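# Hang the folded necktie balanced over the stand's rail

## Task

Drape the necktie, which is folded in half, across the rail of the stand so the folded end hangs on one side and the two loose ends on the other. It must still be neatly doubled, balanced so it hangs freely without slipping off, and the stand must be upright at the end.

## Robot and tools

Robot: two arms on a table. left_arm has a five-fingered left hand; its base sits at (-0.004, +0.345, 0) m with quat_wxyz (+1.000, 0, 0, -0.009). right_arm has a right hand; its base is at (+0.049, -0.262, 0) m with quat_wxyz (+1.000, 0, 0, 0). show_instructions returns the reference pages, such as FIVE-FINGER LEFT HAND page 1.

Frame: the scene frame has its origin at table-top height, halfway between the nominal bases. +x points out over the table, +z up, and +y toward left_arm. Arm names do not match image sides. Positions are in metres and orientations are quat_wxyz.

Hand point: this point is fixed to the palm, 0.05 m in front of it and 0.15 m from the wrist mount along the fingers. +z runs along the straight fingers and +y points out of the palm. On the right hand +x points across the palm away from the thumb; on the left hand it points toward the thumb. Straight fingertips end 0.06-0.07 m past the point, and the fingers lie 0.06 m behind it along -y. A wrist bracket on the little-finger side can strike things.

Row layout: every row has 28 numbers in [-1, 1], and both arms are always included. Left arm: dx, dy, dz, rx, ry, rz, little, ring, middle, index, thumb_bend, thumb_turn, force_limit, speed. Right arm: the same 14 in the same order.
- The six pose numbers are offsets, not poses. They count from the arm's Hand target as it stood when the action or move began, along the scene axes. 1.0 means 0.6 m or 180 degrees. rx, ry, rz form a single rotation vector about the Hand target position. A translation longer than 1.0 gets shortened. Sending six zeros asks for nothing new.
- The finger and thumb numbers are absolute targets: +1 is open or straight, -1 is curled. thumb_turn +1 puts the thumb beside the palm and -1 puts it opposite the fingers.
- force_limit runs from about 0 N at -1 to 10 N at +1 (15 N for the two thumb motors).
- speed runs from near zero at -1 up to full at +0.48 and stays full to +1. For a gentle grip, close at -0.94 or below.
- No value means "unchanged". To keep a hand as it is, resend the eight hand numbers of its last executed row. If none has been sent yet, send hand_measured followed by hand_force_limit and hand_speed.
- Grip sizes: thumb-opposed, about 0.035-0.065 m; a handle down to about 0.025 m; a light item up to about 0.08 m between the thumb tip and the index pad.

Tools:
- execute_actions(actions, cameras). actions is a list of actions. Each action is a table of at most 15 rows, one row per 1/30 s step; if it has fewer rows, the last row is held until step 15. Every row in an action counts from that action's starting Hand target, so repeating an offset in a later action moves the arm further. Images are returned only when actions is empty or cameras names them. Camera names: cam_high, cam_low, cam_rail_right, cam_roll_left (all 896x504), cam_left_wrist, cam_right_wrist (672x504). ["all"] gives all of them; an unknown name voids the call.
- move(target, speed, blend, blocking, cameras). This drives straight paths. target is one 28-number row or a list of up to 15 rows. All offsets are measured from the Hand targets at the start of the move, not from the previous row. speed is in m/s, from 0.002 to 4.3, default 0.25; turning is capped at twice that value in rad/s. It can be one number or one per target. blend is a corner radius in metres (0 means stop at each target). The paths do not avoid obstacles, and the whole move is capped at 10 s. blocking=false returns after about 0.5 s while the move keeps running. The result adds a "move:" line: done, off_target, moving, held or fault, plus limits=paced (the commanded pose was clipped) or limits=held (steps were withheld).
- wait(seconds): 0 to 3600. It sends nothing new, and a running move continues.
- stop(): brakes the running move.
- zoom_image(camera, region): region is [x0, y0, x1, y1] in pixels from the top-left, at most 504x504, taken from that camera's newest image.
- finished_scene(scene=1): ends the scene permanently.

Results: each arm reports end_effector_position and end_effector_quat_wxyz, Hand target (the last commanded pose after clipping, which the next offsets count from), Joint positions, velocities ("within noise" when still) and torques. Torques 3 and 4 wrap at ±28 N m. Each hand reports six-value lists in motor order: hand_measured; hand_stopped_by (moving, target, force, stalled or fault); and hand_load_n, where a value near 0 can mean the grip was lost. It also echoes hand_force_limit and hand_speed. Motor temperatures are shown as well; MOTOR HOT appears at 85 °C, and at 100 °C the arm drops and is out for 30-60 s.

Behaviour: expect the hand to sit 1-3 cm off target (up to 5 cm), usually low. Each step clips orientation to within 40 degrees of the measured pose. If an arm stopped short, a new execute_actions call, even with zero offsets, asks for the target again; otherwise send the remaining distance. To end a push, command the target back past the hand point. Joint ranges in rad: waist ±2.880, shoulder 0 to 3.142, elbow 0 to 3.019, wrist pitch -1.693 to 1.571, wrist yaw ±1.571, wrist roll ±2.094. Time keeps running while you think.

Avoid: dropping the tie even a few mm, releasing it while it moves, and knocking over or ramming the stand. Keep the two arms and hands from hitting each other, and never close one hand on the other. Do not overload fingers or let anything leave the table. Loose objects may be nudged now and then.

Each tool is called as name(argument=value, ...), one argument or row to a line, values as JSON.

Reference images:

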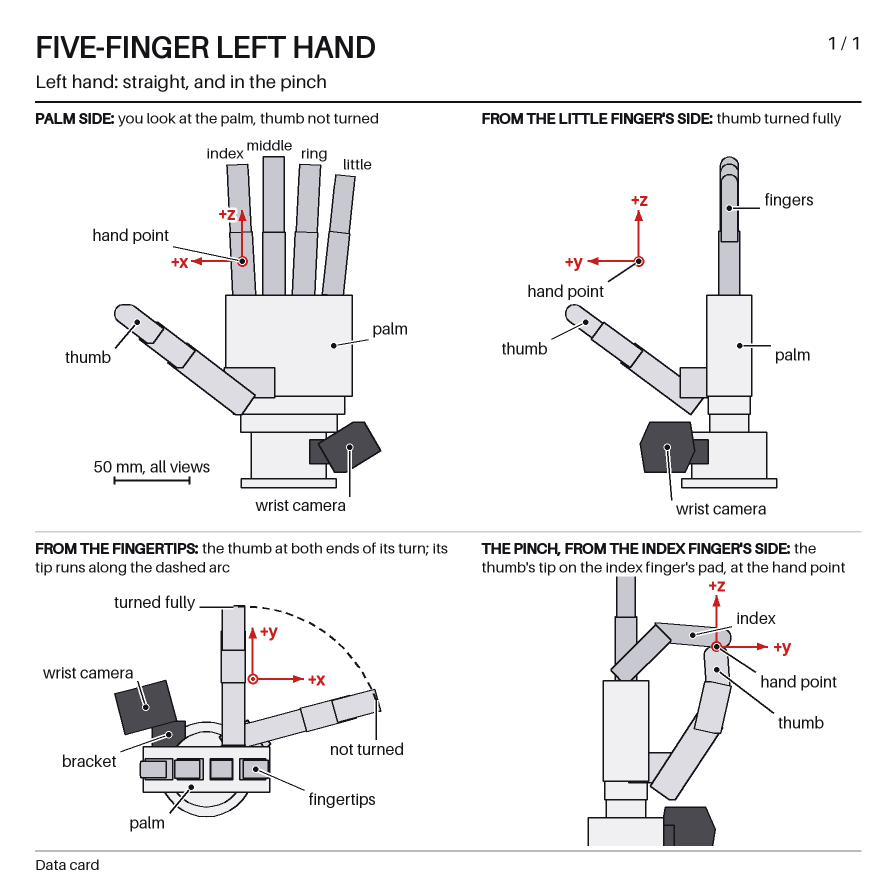

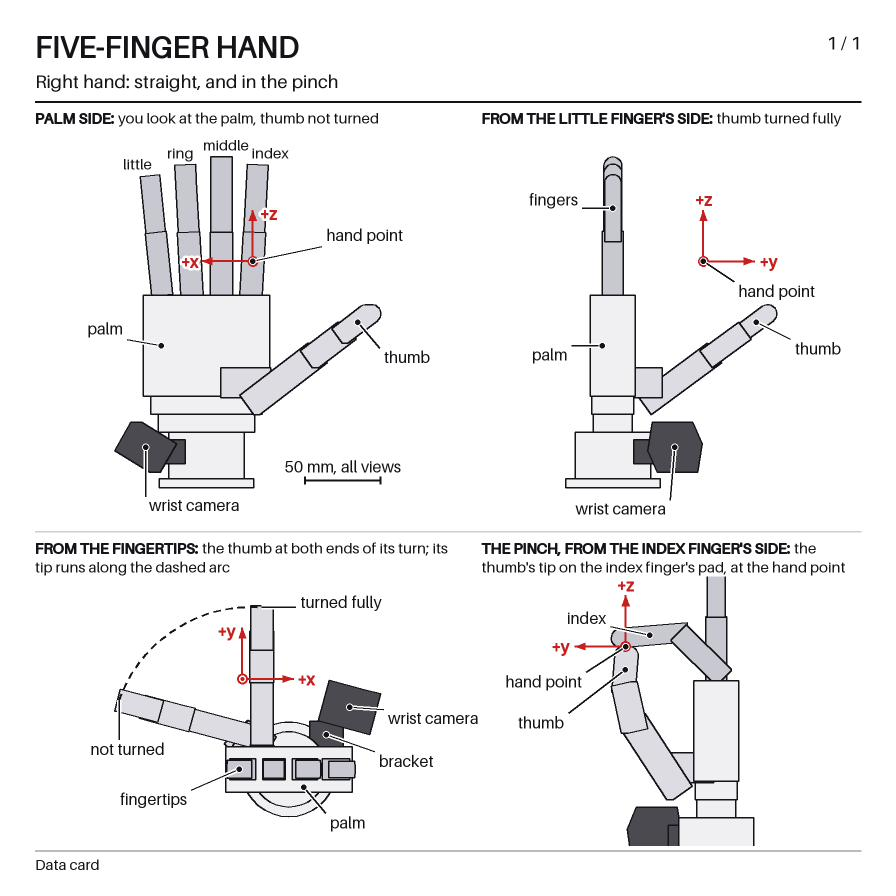

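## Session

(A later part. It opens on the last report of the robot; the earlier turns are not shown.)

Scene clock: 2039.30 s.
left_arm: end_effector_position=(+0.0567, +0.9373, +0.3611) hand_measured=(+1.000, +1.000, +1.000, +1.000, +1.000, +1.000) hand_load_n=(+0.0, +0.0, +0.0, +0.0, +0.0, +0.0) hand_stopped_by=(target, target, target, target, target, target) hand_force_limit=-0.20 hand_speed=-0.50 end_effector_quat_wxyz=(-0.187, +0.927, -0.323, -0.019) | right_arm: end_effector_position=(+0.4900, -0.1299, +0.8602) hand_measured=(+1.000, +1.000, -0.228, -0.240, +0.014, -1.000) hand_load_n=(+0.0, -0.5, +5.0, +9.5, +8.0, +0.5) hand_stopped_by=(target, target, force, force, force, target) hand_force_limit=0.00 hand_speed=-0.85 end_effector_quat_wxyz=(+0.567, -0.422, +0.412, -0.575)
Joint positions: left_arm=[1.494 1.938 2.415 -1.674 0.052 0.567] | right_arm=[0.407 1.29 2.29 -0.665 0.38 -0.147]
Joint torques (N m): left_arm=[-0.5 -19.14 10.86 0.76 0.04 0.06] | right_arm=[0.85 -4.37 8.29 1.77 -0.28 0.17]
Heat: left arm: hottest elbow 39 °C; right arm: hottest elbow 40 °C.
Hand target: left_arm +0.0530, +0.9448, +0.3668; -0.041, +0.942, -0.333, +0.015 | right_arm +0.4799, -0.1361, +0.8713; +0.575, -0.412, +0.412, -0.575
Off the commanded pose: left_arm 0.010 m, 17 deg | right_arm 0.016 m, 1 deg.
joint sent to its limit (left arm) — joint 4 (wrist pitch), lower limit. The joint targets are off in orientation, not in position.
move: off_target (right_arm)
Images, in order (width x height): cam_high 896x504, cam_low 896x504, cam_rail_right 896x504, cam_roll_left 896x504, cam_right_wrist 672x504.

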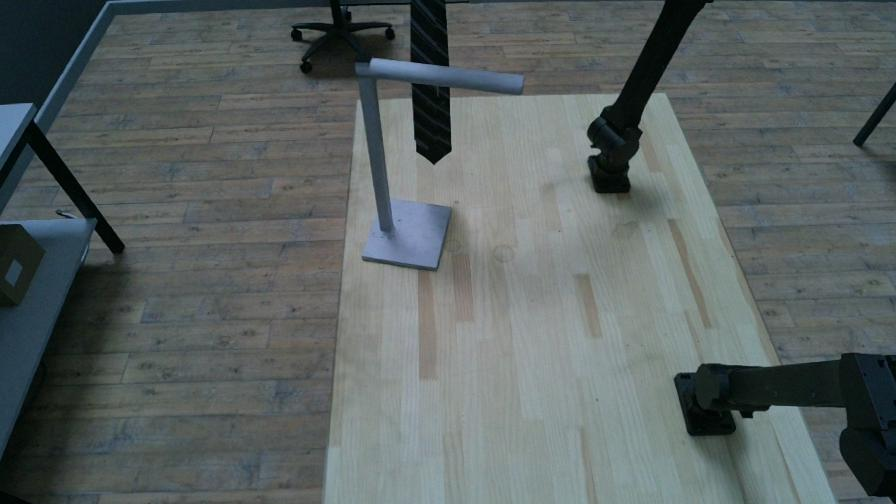

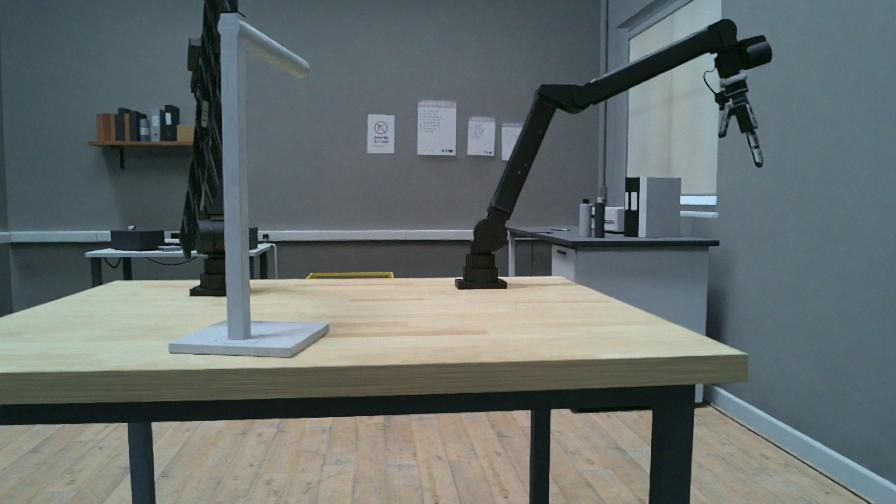

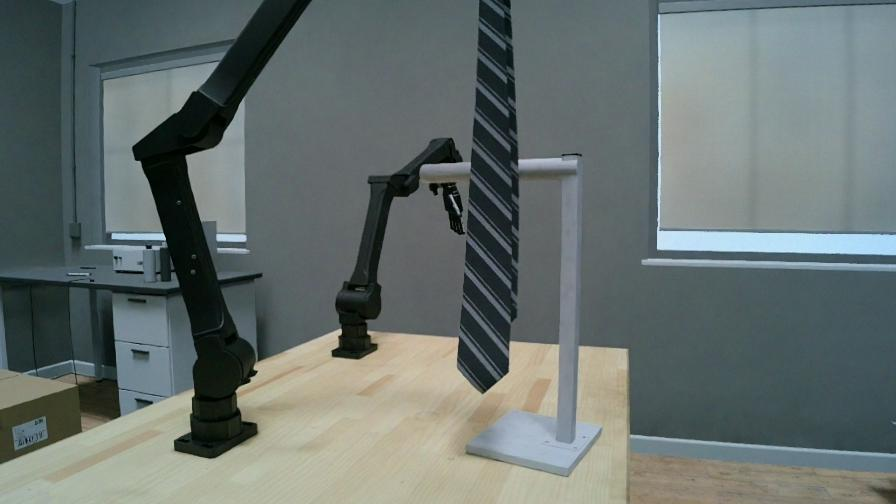

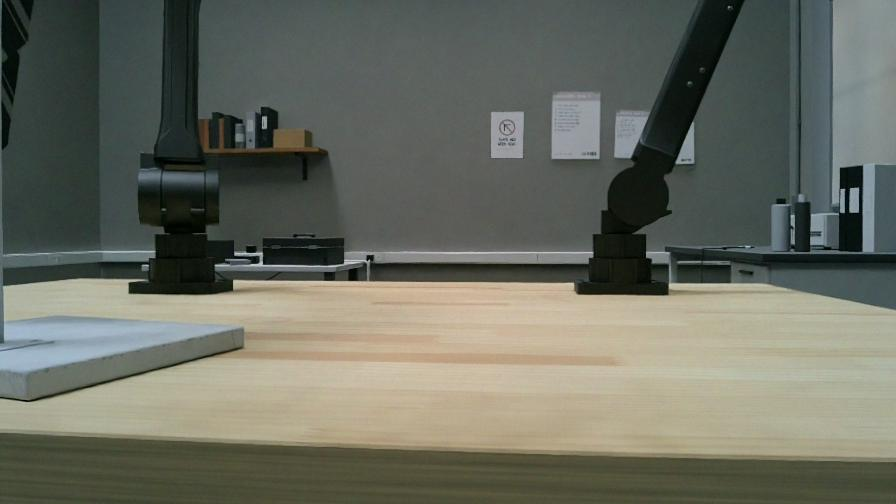

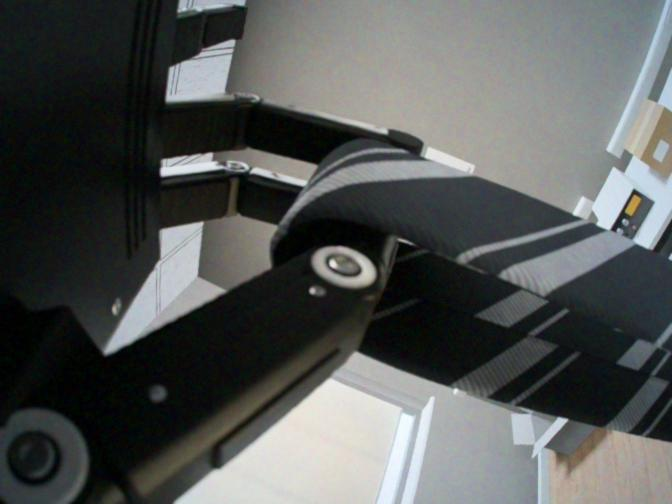

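move(
  target=[
    [0,0,0,0,0,0,1,1,1,1,1,1,-0.2,-0.5, -0.03,-0.406,-0.035,0,0,0,1,1,-0.32,-0.32,-0.1,-1,0,-0.85],
    [0,0,0,0,0,0,1,1,1,1,1,1,-0.2,-0.5, -0.03,-0.38,-0.42,0,0.03,0,1,1,-0.32,-0.32,-0.1,-1,0,-0.85],
    [0,0,0,0,0,0,1,1,1,1,1,1,-0.2,-0.5, -0.03,-0.27,-0.65,0,0.07,0,1,1,-0.32,-0.32,-0.1,-1,0,-0.85],
    [0,0,0,0,0,0,1,1,1,1,1,1,-0.2,-0.5, -0.03,-0.14,-0.85,0,0.1,0,1,1,-0.32,-0.32,-0.1,-1,0,-0.85],
  ],
  speed=0.12,
  blend=0.05,
  cameras=["cam_low","cam_rail_right","cam_high"],
)

Scene clock: 2066.40 s.
left_arm: end_effector_position=(+0.0567, +0.9373, +0.3611) hand_measured=(+1.000, +1.000, +1.000, +1.000, +1.000, +1.000) hand_load_n=(+0.0, +0.0, +0.0, +0.0, +0.0, +0.0) hand_stopped_by=(target, target, target, target, target, target) hand_force_limit=-0.20 hand_speed=-0.50 end_effector_quat_wxyz=(-0.187, +0.927, -0.323, -0.019) | right_arm: end_effector_position=(+0.4620, -0.2215, +0.3538) hand_measured=(+1.000, +1.000, -0.228, -0.240, +0.014, -1.000) hand_load_n=(+0.0, +0.0, +5.0, +9.5, +8.0, +0.5) hand_stopped_by=(target, target, force, force, force, target) hand_force_limit=0.00 hand_speed=-0.85 end_effector_quat_wxyz=(+0.498, -0.501, +0.506, -0.495)
Joint positions: left_arm=[1.494 1.938 2.415 -1.674 0.052 0.567] | right_arm=[0.049 0.658 0.663 -0.018 0.051 0.009]
Joint torques (N m): left_arm=[-0.5 -19.08 10.88 0.75 0.04 0.07] | right_arm=[0.85 0.85 10.21 3.37 0.1 0]
Heat: left arm: hottest elbow 39 °C; right arm: hottest elbow 40 °C.
Hand target: left_arm +0.0530, +0.9448, +0.3668; -0.041, +0.942, -0.333, +0.015 | right_arm +0.4619, -0.2200, +0.3612; +0.503, -0.497, +0.496, -0.503
Off the commanded pose: left_arm 0.010 m, 17 deg | right_arm 0.008 m, 2 deg.
joint sent to its limit (left arm) — joint 4 (wrist pitch), lower limit. The joint targets are off in orientation, not in position.
move: done
Images, in order (width x height): cam_high 896x504, cam_low 896x504, cam_rail_right 896x504.

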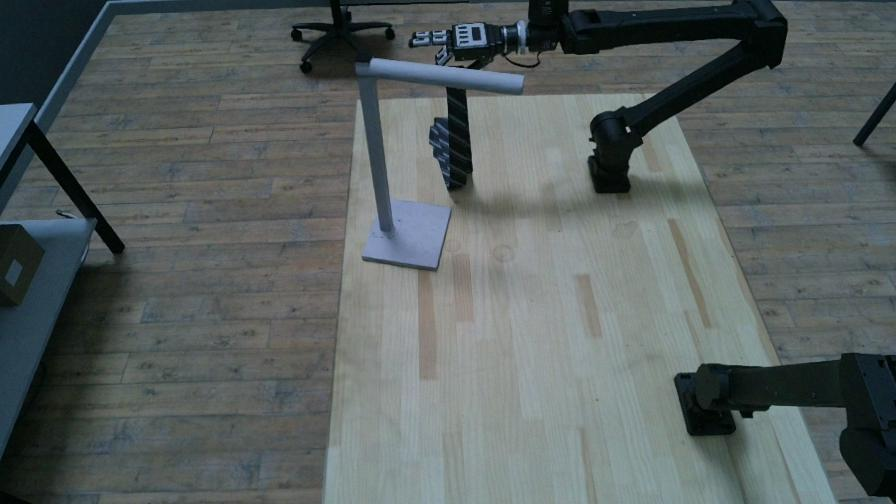

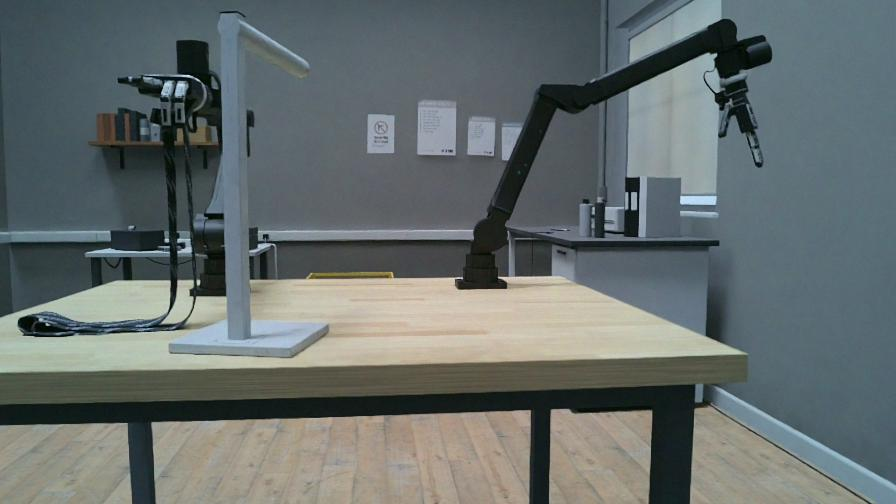

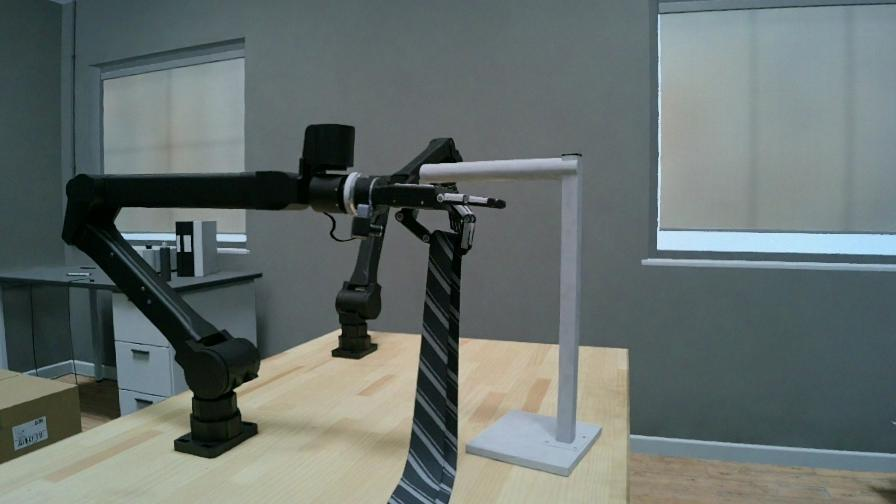

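zoom_image(
  camera="cam_low",
  region=[0, 200, 300, 380],
)

move(
  target=[
    [0,0,0,0,0,0,1,1,1,1,1,1,-0.2,-0.5, 0,0.05,-0.15,0,0,0,1,1,-0.32,-0.32,-0.1,-1,0,-0.85],
    [0,0,0,0,0,0,1,1,1,1,1,1,-0.2,-0.5, 0,0.367,-0.167,0,0,0,1,1,-0.32,-0.32,-0.1,-1,0,-0.85],
    [0,0,0,0,0,0,1,1,1,1,1,1,-0.2,-0.5, 0.01,0.567,-0.02,0,0,0,1,1,-0.32,-0.32,-0.1,-1,0,-0.85],
  ],
  speed=0.12,
  blend=0.03,
  cameras=["cam_low","cam_rail_right","cam_high","cam_roll_left"],
)

Scaled by 1.680 from the camera's image (finer frame: 1280x720).

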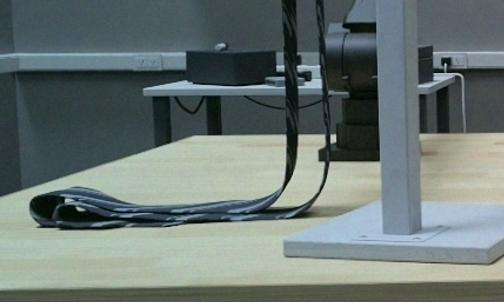

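Scene clock: 2085.63 s.
left_arm: end_effector_position=(+0.0567, +0.9373, +0.3611) hand_measured=(+1.000, +1.000, +1.000, +1.000, +1.000, +1.000) hand_load_n=(+0.0, +0.0, +0.0, +0.0, +0.0, +0.0) hand_stopped_by=(target, target, target, target, target, target) hand_force_limit=-0.20 hand_speed=-0.50 end_effector_quat_wxyz=(-0.187, +0.927, -0.323, -0.019) | right_arm: end_effector_position=(+0.4645, +0.1097, +0.3325) hand_measured=(+1.000, +1.000, -0.228, -0.240, +0.014, -1.000) hand_load_n=(+0.0, +0.0, +5.0, +9.5, +8.0, +0.5) hand_stopped_by=(target, target, force, force, force, target) hand_force_limit=0.00 hand_speed=-0.85 end_effector_quat_wxyz=(+0.497, -0.501, +0.497, -0.504)
Joint positions: left_arm=[1.494 1.938 2.415 -1.674 0.052 0.567] | right_arm=[0.999 1.26 0.942 0.322 1.001 -0.015]
Joint torques (N m): left_arm=[-0.38 -19.02 10.91 0.79 0.05 0.07] | right_arm=[2.43 -4.48 13.33 1.61 0.11 0.01]
Heat: left arm: hottest elbow 39 °C; right arm: hottest elbow 41 °C.
Hand target: left_arm +0.0530, +0.9448, +0.3668; -0.041, +0.942, -0.333, +0.015 | right_arm +0.4678, +0.1202, +0.3491; +0.503, -0.497, +0.496, -0.503
Off the commanded pose: left_arm 0.010 m, 17 deg | right_arm 0.020 m, 1 deg.
joint sent to its limit (left arm) — joint 4 (wrist pitch), lower limit. The joint targets are off in orientation, not in position.
move: off_target (right_arm)
Images, in order (width x height): cam_high 896x504, cam_low 896x504, cam_rail_right 896x504, cam_roll_left 896x504.

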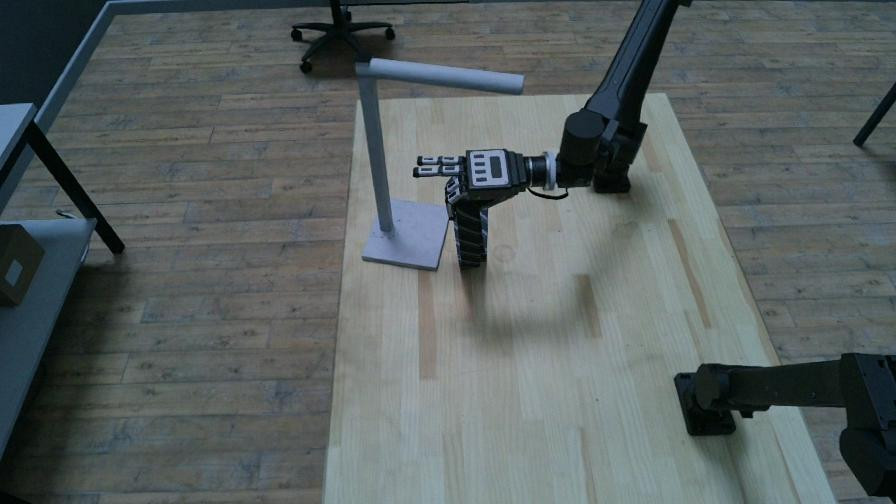

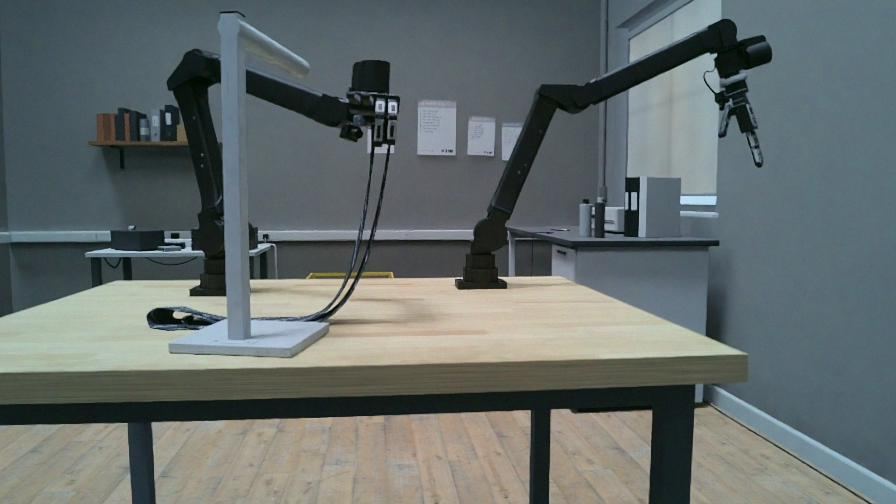

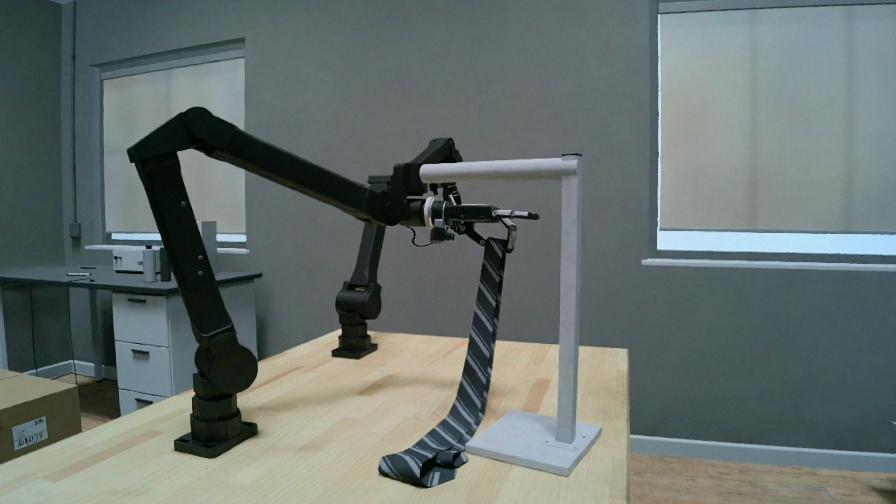

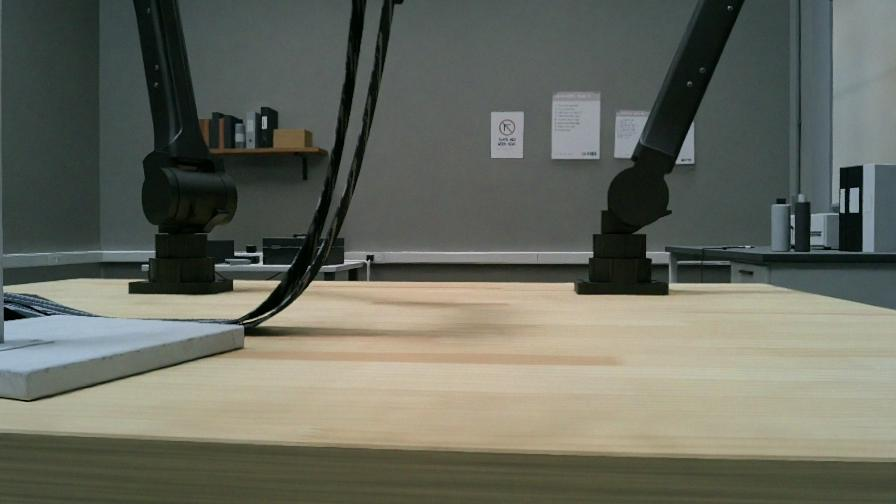

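move(
  target=[
    [0,0,0,0,0,0,1,1,1,1,1,1,-0.2,-0.5, 0,0.05,0.25,0,-0.05,0,1,1,-0.32,-0.32,-0.1,-1,0,-0.85],
    [0,0,0,0,0,0,1,1,1,1,1,1,-0.2,-0.5, 0,0.0,0.518,0,-0.1,0,1,1,-0.32,-0.32,-0.1,-1,0,-0.85],
    [0,0,0,0,0,0,1,1,1,1,1,1,-0.2,-0.5, 0,-0.12,0.74,0,-0.1,0,1,1,-0.32,-0.32,-0.1,-1,0,-0.85],
  ],
  speed=0.12,
  blend=0.03,
  cameras=["cam_low","cam_rail_right","cam_high","cam_roll_left"],
)

Scene clock: 2102.30 s.
left_arm: end_effector_position=(+0.0567, +0.9373, +0.3611) hand_measured=(+1.000, +1.000, +1.000, +1.000, +1.000, +1.000) hand_load_n=(+0.0, +0.0, +0.0, +0.0, +0.0, +0.0) hand_stopped_by=(target, target, target, target, target, target) hand_force_limit=-0.20 hand_speed=-0.50 end_effector_quat_wxyz=(-0.187, +0.927, -0.323, -0.019) | right_arm: end_effector_position=(+0.4690, +0.0554, +0.7772) hand_measured=(+1.000, +1.000, -0.228, -0.240, +0.014, -1.000) hand_load_n=(+0.0, +0.0, +5.0, +9.5, +8.5, +0.0) hand_stopped_by=(target, target, force, force, force, target) hand_force_limit=0.00 hand_speed=-0.85 end_effector_quat_wxyz=(+0.566, -0.425, +0.407, -0.577)
Joint positions: left_arm=[1.494 1.938 2.415 -1.674 0.052 0.567] | right_arm=[0.925 1.302 1.941 -0.153 0.852 -0.409]
Joint torques (N m): left_arm=[-0.38 -19.08 10.89 0.75 0.05 0.07] | right_arm=[0.09 -4.89 11.41 1.43 -0.41 0.19]
Heat: left arm: hottest elbow 39 °C; right arm: hottest elbow 43 °C.
Hand target: left_arm +0.0530, +0.9448, +0.3668; -0.041, +0.942, -0.333, +0.015 | right_arm +0.4678, +0.0481, +0.7933; +0.575, -0.412, +0.412, -0.575
Off the commanded pose: left_arm 0.010 m, 17 deg | right_arm 0.018 m, 2 deg.
joint sent to its limit (left arm) — joint 4 (wrist pitch), lower limit. The joint targets are off in orientation, not in position.
move: off_target (right_arm)
Images, in order (width x height): cam_high 896x504, cam_low 896x504, cam_rail_right 896x504, cam_roll_left 896x504.

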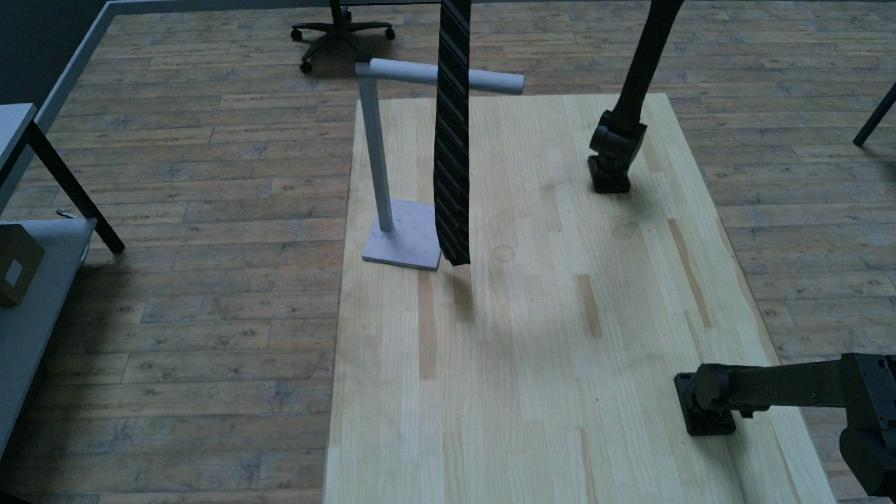

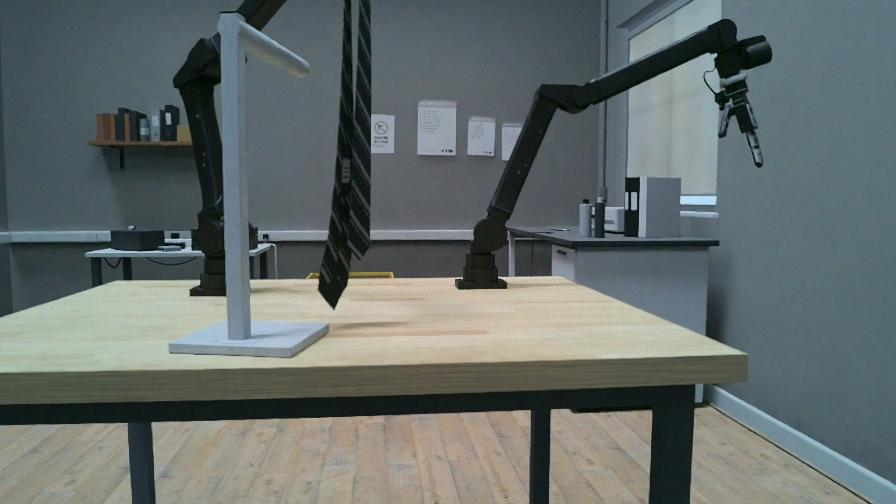

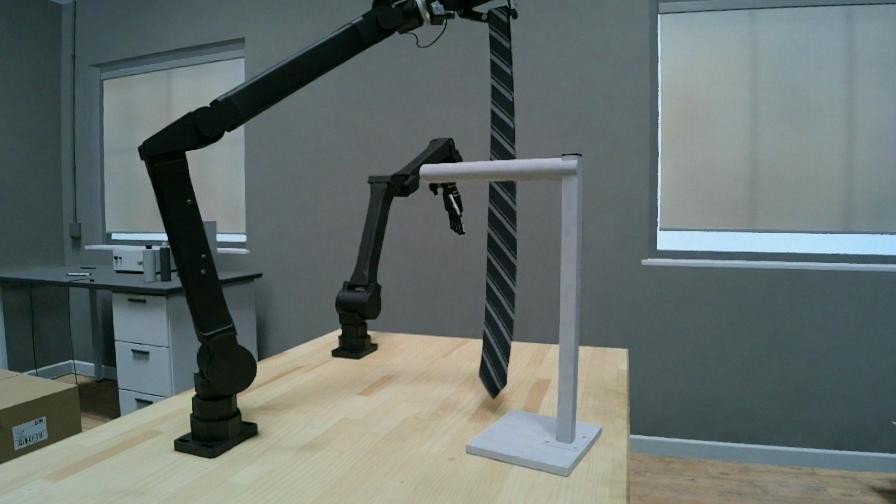

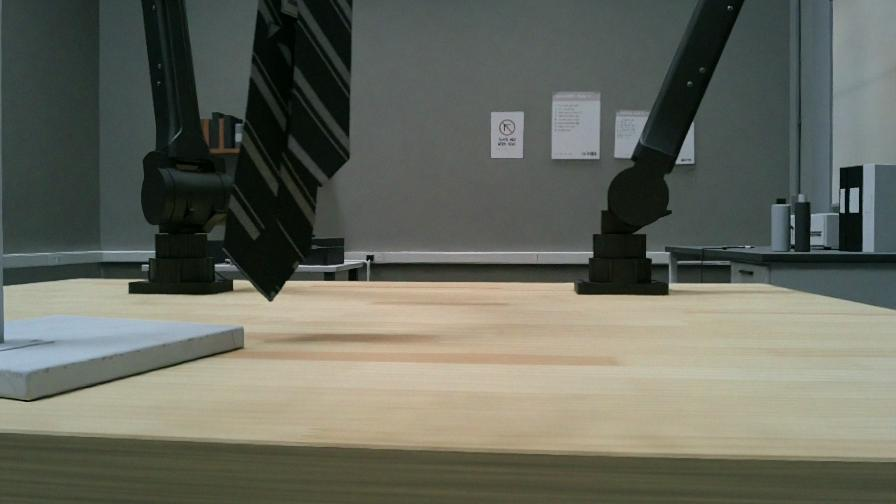

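move(
  target=[
    [0,0,0,0,0,0,1,1,1,1,1,1,-0.2,-0.5, 0,-0.13,0.128,0,0,0,1,1,-0.32,-0.32,-0.1,-1,0,-0.85],
    [0,0,0,0,0,0,1,1,1,1,1,1,-0.2,-0.5, 0.01,-0.2535,0.136,0,0,0,1,1,-0.32,-0.32,-0.1,-1,0,-0.85],
    [0,0,0,0,0,0,1,1,1,1,1,1,-0.2,-0.5, 0.01,-0.427,0.108,0,0,0,1,1,-0.32,-0.32,-0.1,-1,0,-0.85],
    [0,0,0,0,0,0,1,1,1,1,1,1,-0.2,-0.5, 0.01,-0.587,0.041,0,0,0,1,1,-0.32,-0.32,-0.1,-1,0,-0.85],
  ],
  speed=0.09,
  blend=0.02,
  cameras=["cam_low","cam_rail_right","cam_high","cam_roll_left"],
)

zoom_image(
  camera="cam_low",
  region=[200, 0, 400, 320],
)

zoom_image(
  camera="cam_high",
  region=[380, 0, 560, 250],
)

Scene clock: 2141.03 s.
left_arm: end_effector_position=(+0.0567, +0.9373, +0.3611) hand_measured=(+1.000, +1.000, +1.000, +1.000, +1.000, +1.000) hand_load_n=(+0.0, +0.0, +0.0, +0.0, +0.0, +0.0) hand_stopped_by=(target, target, target, target, target, target) hand_force_limit=-0.20 hand_speed=-0.50 end_effector_quat_wxyz=(-0.187, +0.927, -0.323, -0.019) | right_arm: end_effector_position=(+0.4803, -0.3037, +0.8092) hand_measured=(+1.000, +1.000, -0.228, -0.240, +0.014, -1.000) hand_load_n=(+0.0, +0.0, +5.0, +9.5, +8.0, +0.5) hand_stopped_by=(target, target, force, force, force, target) hand_force_limit=0.00 hand_speed=-0.85 end_effector_quat_wxyz=(+0.570, -0.421, +0.419, -0.568)
Joint positions: left_arm=[1.494 1.938 2.415 -1.674 0.052 0.567] | right_arm=[-0.306 1.115 1.963 -0.535 -0.295 0.093]
Joint torques (N m): left_arm=[-0.5 -18.96 10.86 0.79 0.05 0.07] | right_arm=[0.56 -2.61 7.41 3.3 -0.09 0.17]
Heat: left arm: hottest elbow 39 °C; right arm: hottest elbow 44 °C.
Hand target: left_arm +0.0530, +0.9448, +0.3668; -0.041, +0.942, -0.333, +0.015 | right_arm +0.4740, -0.3041, +0.8177; +0.575, -0.412, +0.412, -0.575
Off the commanded pose: left_arm 0.010 m, 17 deg | right_arm 0.011 m, 2 deg.
joint sent to its limit (left arm) — joint 4 (wrist pitch), lower limit. The joint targets are off in orientation, not in position.
move: off_target (right_arm)
Images, in order (width x height): cam_high 896x504, cam_low 896x504, cam_rail_right 896x504, cam_roll_left 896x504.

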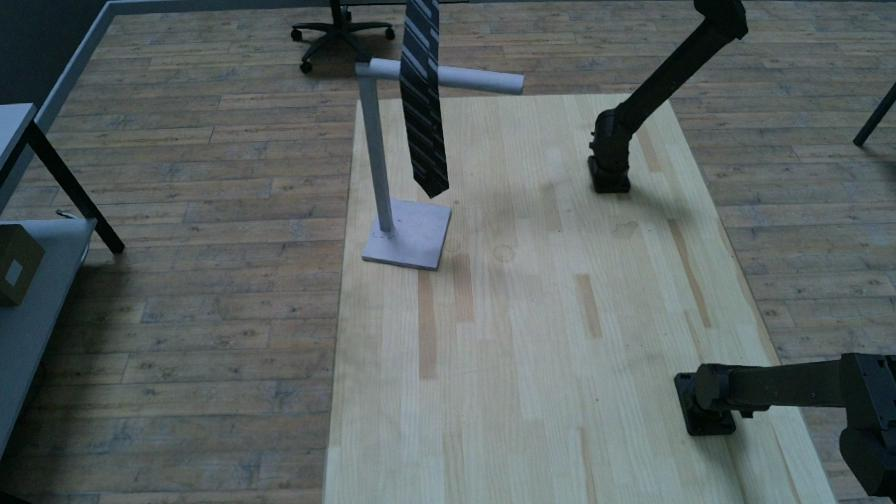

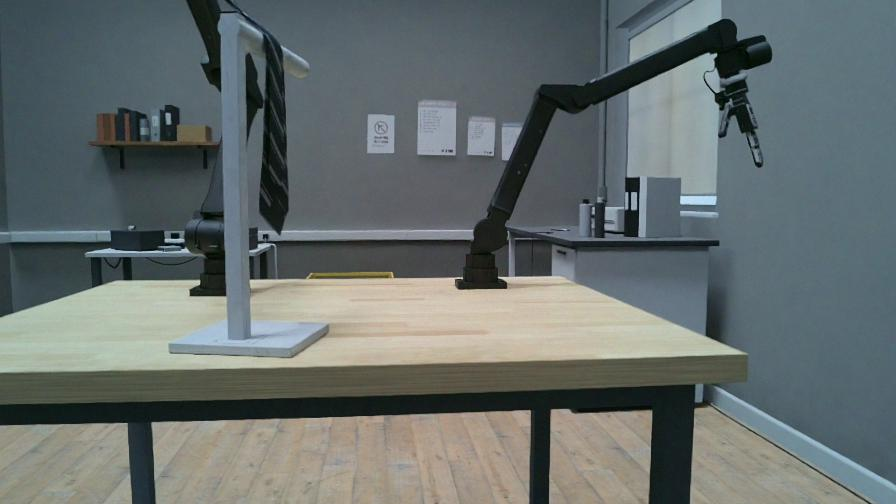

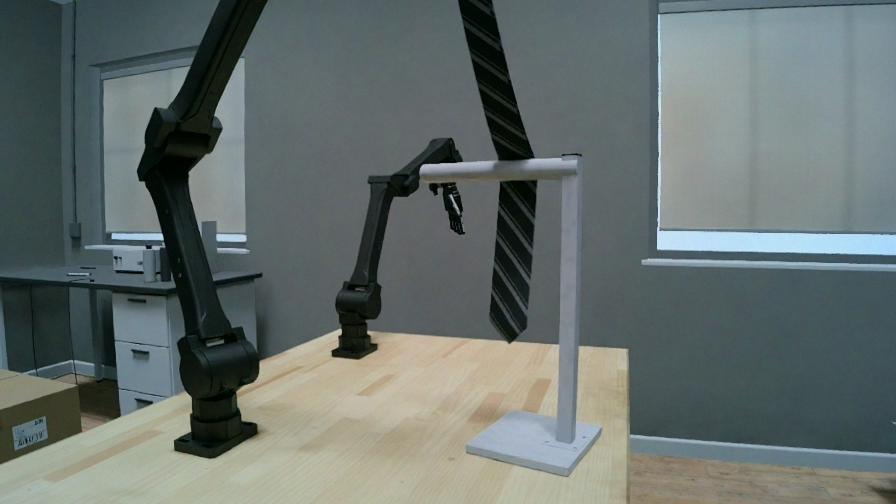

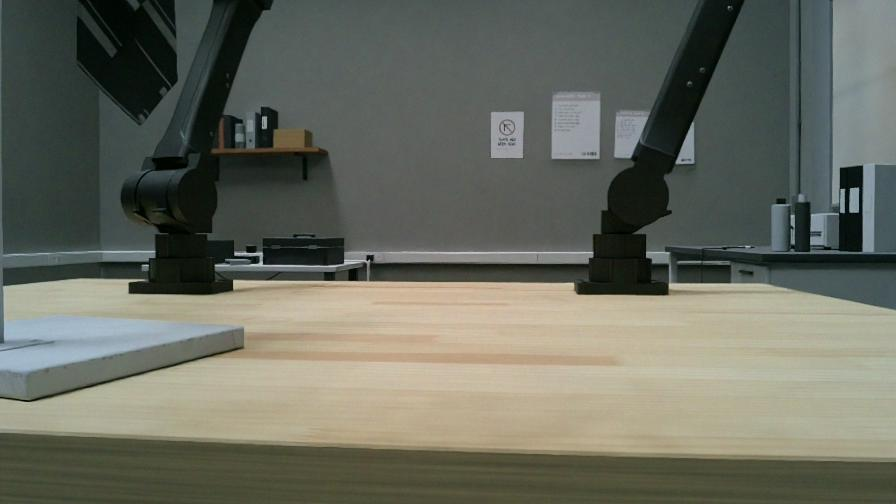

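Scaled by 1.575 from the camera's image (finer frame: 1280x720).

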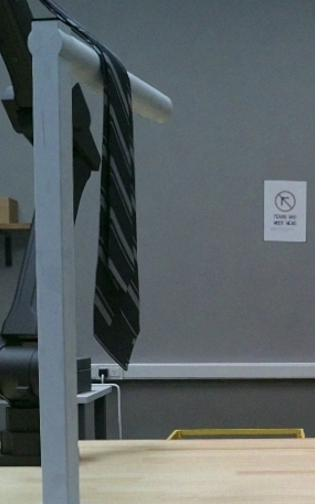

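Scaled by 2.016 from the camera's image (finer frame: 1280x720).

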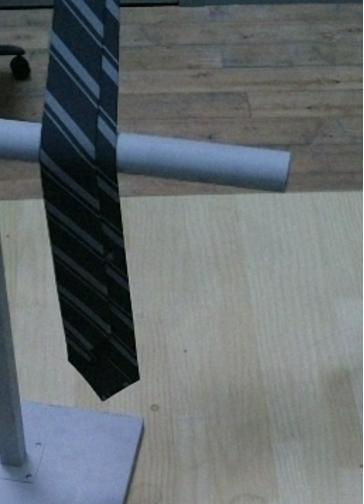

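move(
  target=[
    [0,0,0,0,0,0,1,1,1,1,1,1,-0.2,-0.5, -0.073,-0.13,-0.126,0,0,0,1,1,-0.32,-0.32,-0.1,-1,0,-0.85],
    [0,0,0,0,0,0,1,1,1,1,1,1,-0.2,-0.5, -0.09,-0.2315,-0.258,0,0,0,1,1,-0.32,-0.32,-0.1,-1,0,-0.85],
    [0,0,0,0,0,0,1,1,1,1,1,1,-0.2,-0.5, -0.09,-0.2965,-0.413,0,0.01,0,1,1,-0.32,-0.32,-0.1,-1,0,-0.85],
    [0,0,0,0,0,0,1,1,1,1,1,1,-0.2,-0.5, -0.09,-0.318,-0.579,0,0.03,0,1,1,-0.32,-0.32,-0.1,-1,0,-0.85],
  ],
  speed=0.09,
  blend=0.02,
  cameras=["cam_low","cam_rail_right","cam_high","cam_roll_left","cam_right_wrist"],
)

zoom_image(
  camera="cam_low",
  region=[0, 0, 400, 320],
)

zoom_image(
  camera="cam_high",
  region=[380, 0, 560, 250],
)

Scene clock: 2187.00 s.
left_arm: end_effector_position=(+0.0567, +0.9373, +0.3611) hand_measured=(+1.000, +1.000, +1.000, +1.000, +1.000, +1.000) hand_load_n=(+0.0, +0.0, +0.0, +0.0, +0.0, +0.0) hand_stopped_by=(target, target, target, target, target, target) hand_force_limit=-0.20 hand_speed=-0.50 end_effector_quat_wxyz=(-0.187, +0.927, -0.323, -0.019) | right_arm: end_effector_position=(+0.4212, -0.4883, +0.4719) hand_measured=(+1.000, +1.000, -0.228, -0.240, +0.014, -1.000) hand_load_n=(+0.0, +0.0, +5.0, +9.5, +8.0, +0.5) hand_stopped_by=(target, target, force, force, force, target) hand_force_limit=0.00 hand_speed=-0.85 end_effector_quat_wxyz=(+0.561, -0.437, +0.442, -0.546)
Joint positions: left_arm=[1.494 1.938 2.415 -1.674 0.052 0.567] | right_arm=[-0.989 0.961 0.901 0.465 -0.958 0.357]
Joint torques (N m): left_arm=[-0.5 -19.08 10.92 0.73 0.04 0.07] | right_arm=[0.26 -1.2 9.95 2.55 0.19 -0.03]
Heat: left arm: hottest elbow 39 °C; right arm: hottest elbow 40 °C.
Hand target: left_arm +0.0530, +0.9448, +0.3668; -0.041, +0.942, -0.333, +0.015 | right_arm +0.4199, -0.4948, +0.4703; +0.555, -0.439, +0.438, -0.555
Off the commanded pose: left_arm 0.010 m, 17 deg | right_arm 0.007 m, 1 deg.
joint sent to its limit (left arm) — joint 4 (wrist pitch), lower limit. The joint targets are off in orientation, not in position.
move: done
Images, in order (width x height): cam_high 896x504, cam_low 896x504, cam_rail_right 896x504, cam_roll_left 896x504, cam_right_wrist 672x504.

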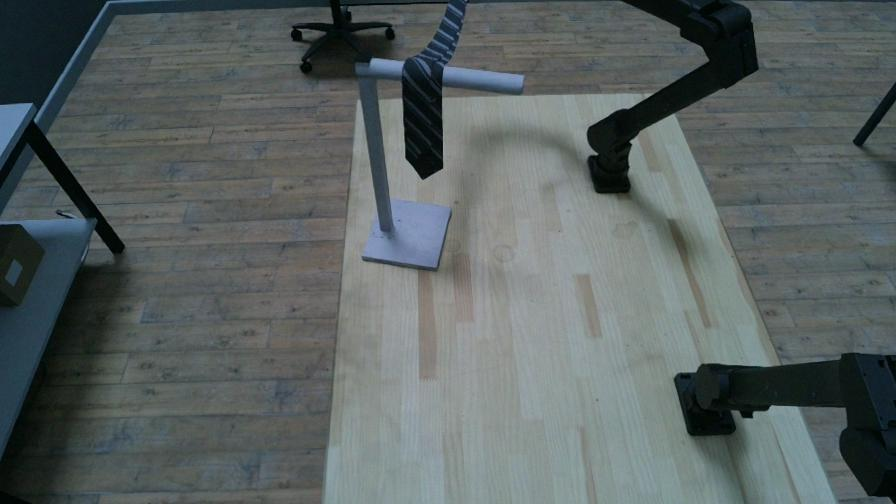

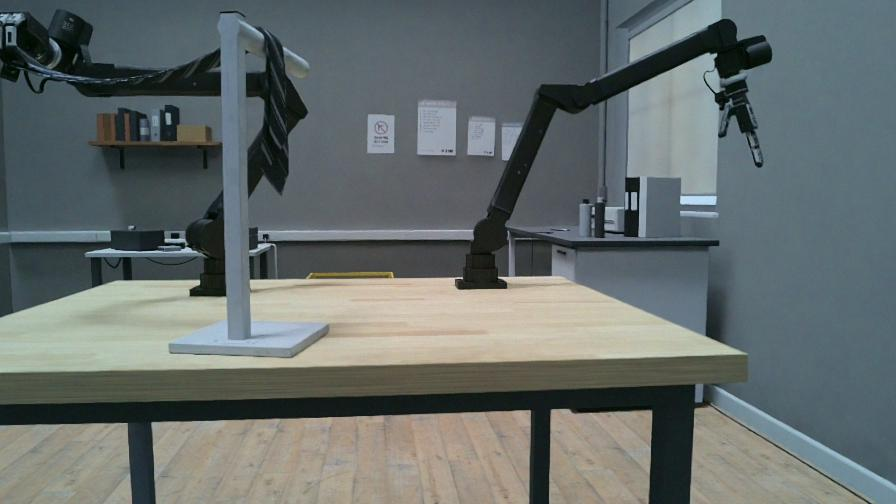

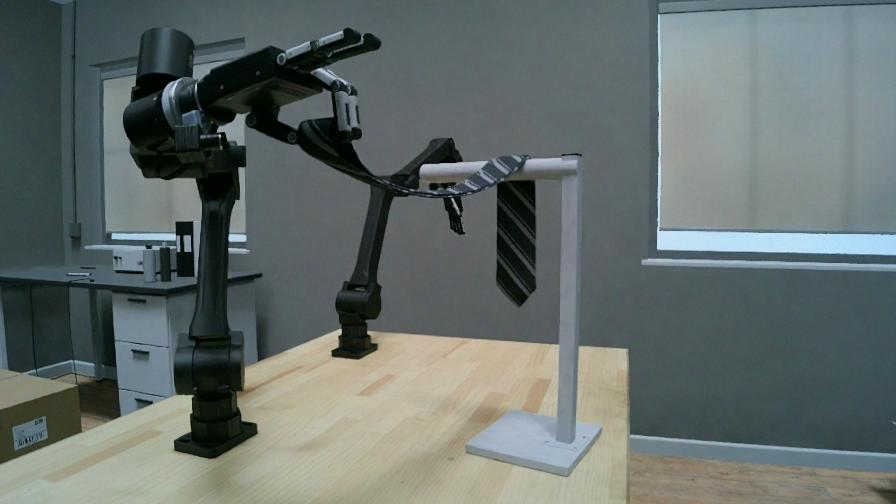

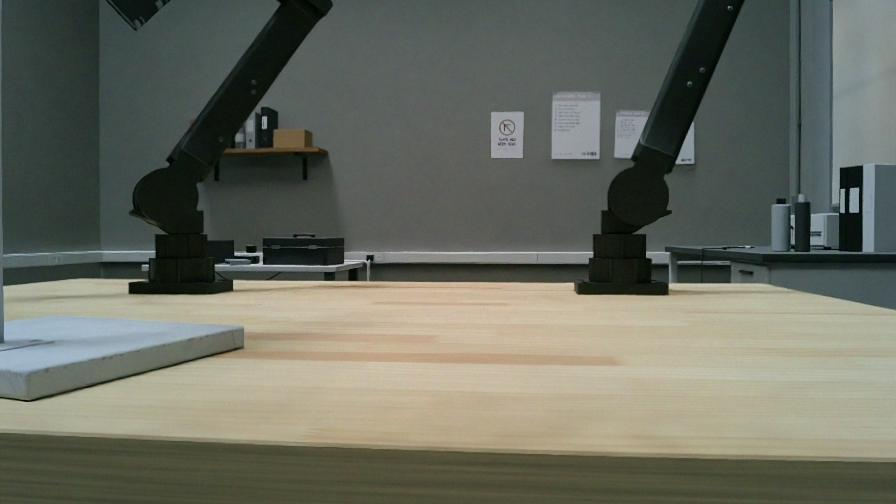

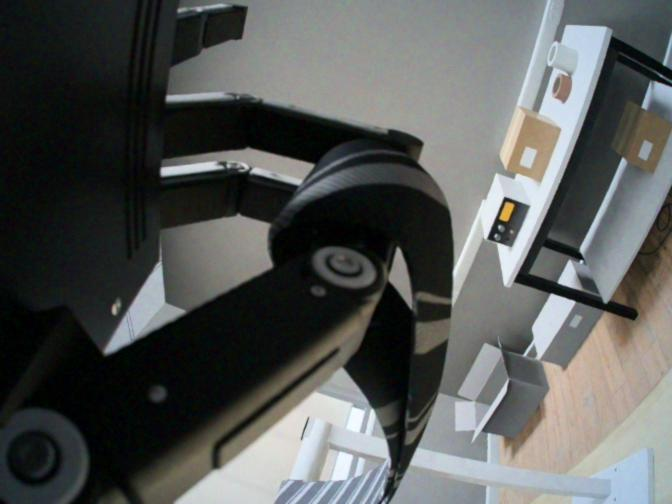

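Scaled by 1.260 from the camera's image (finer frame: 1280x720).

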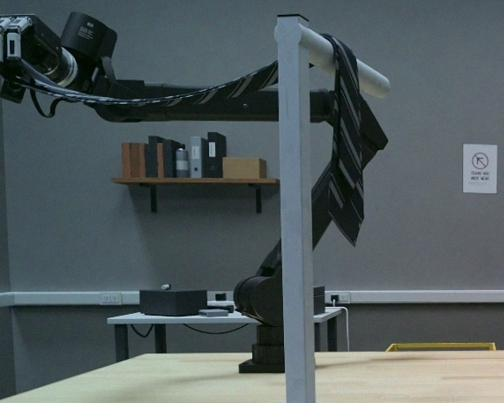

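Scaled by 2.016 from the camera's image (finer frame: 1280x720).

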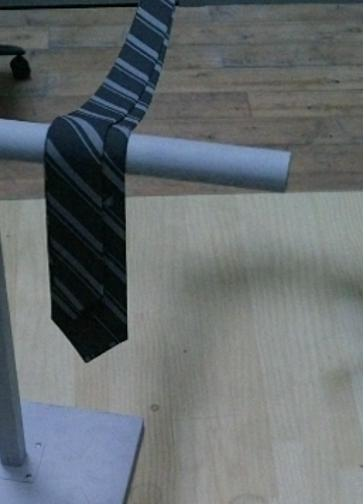

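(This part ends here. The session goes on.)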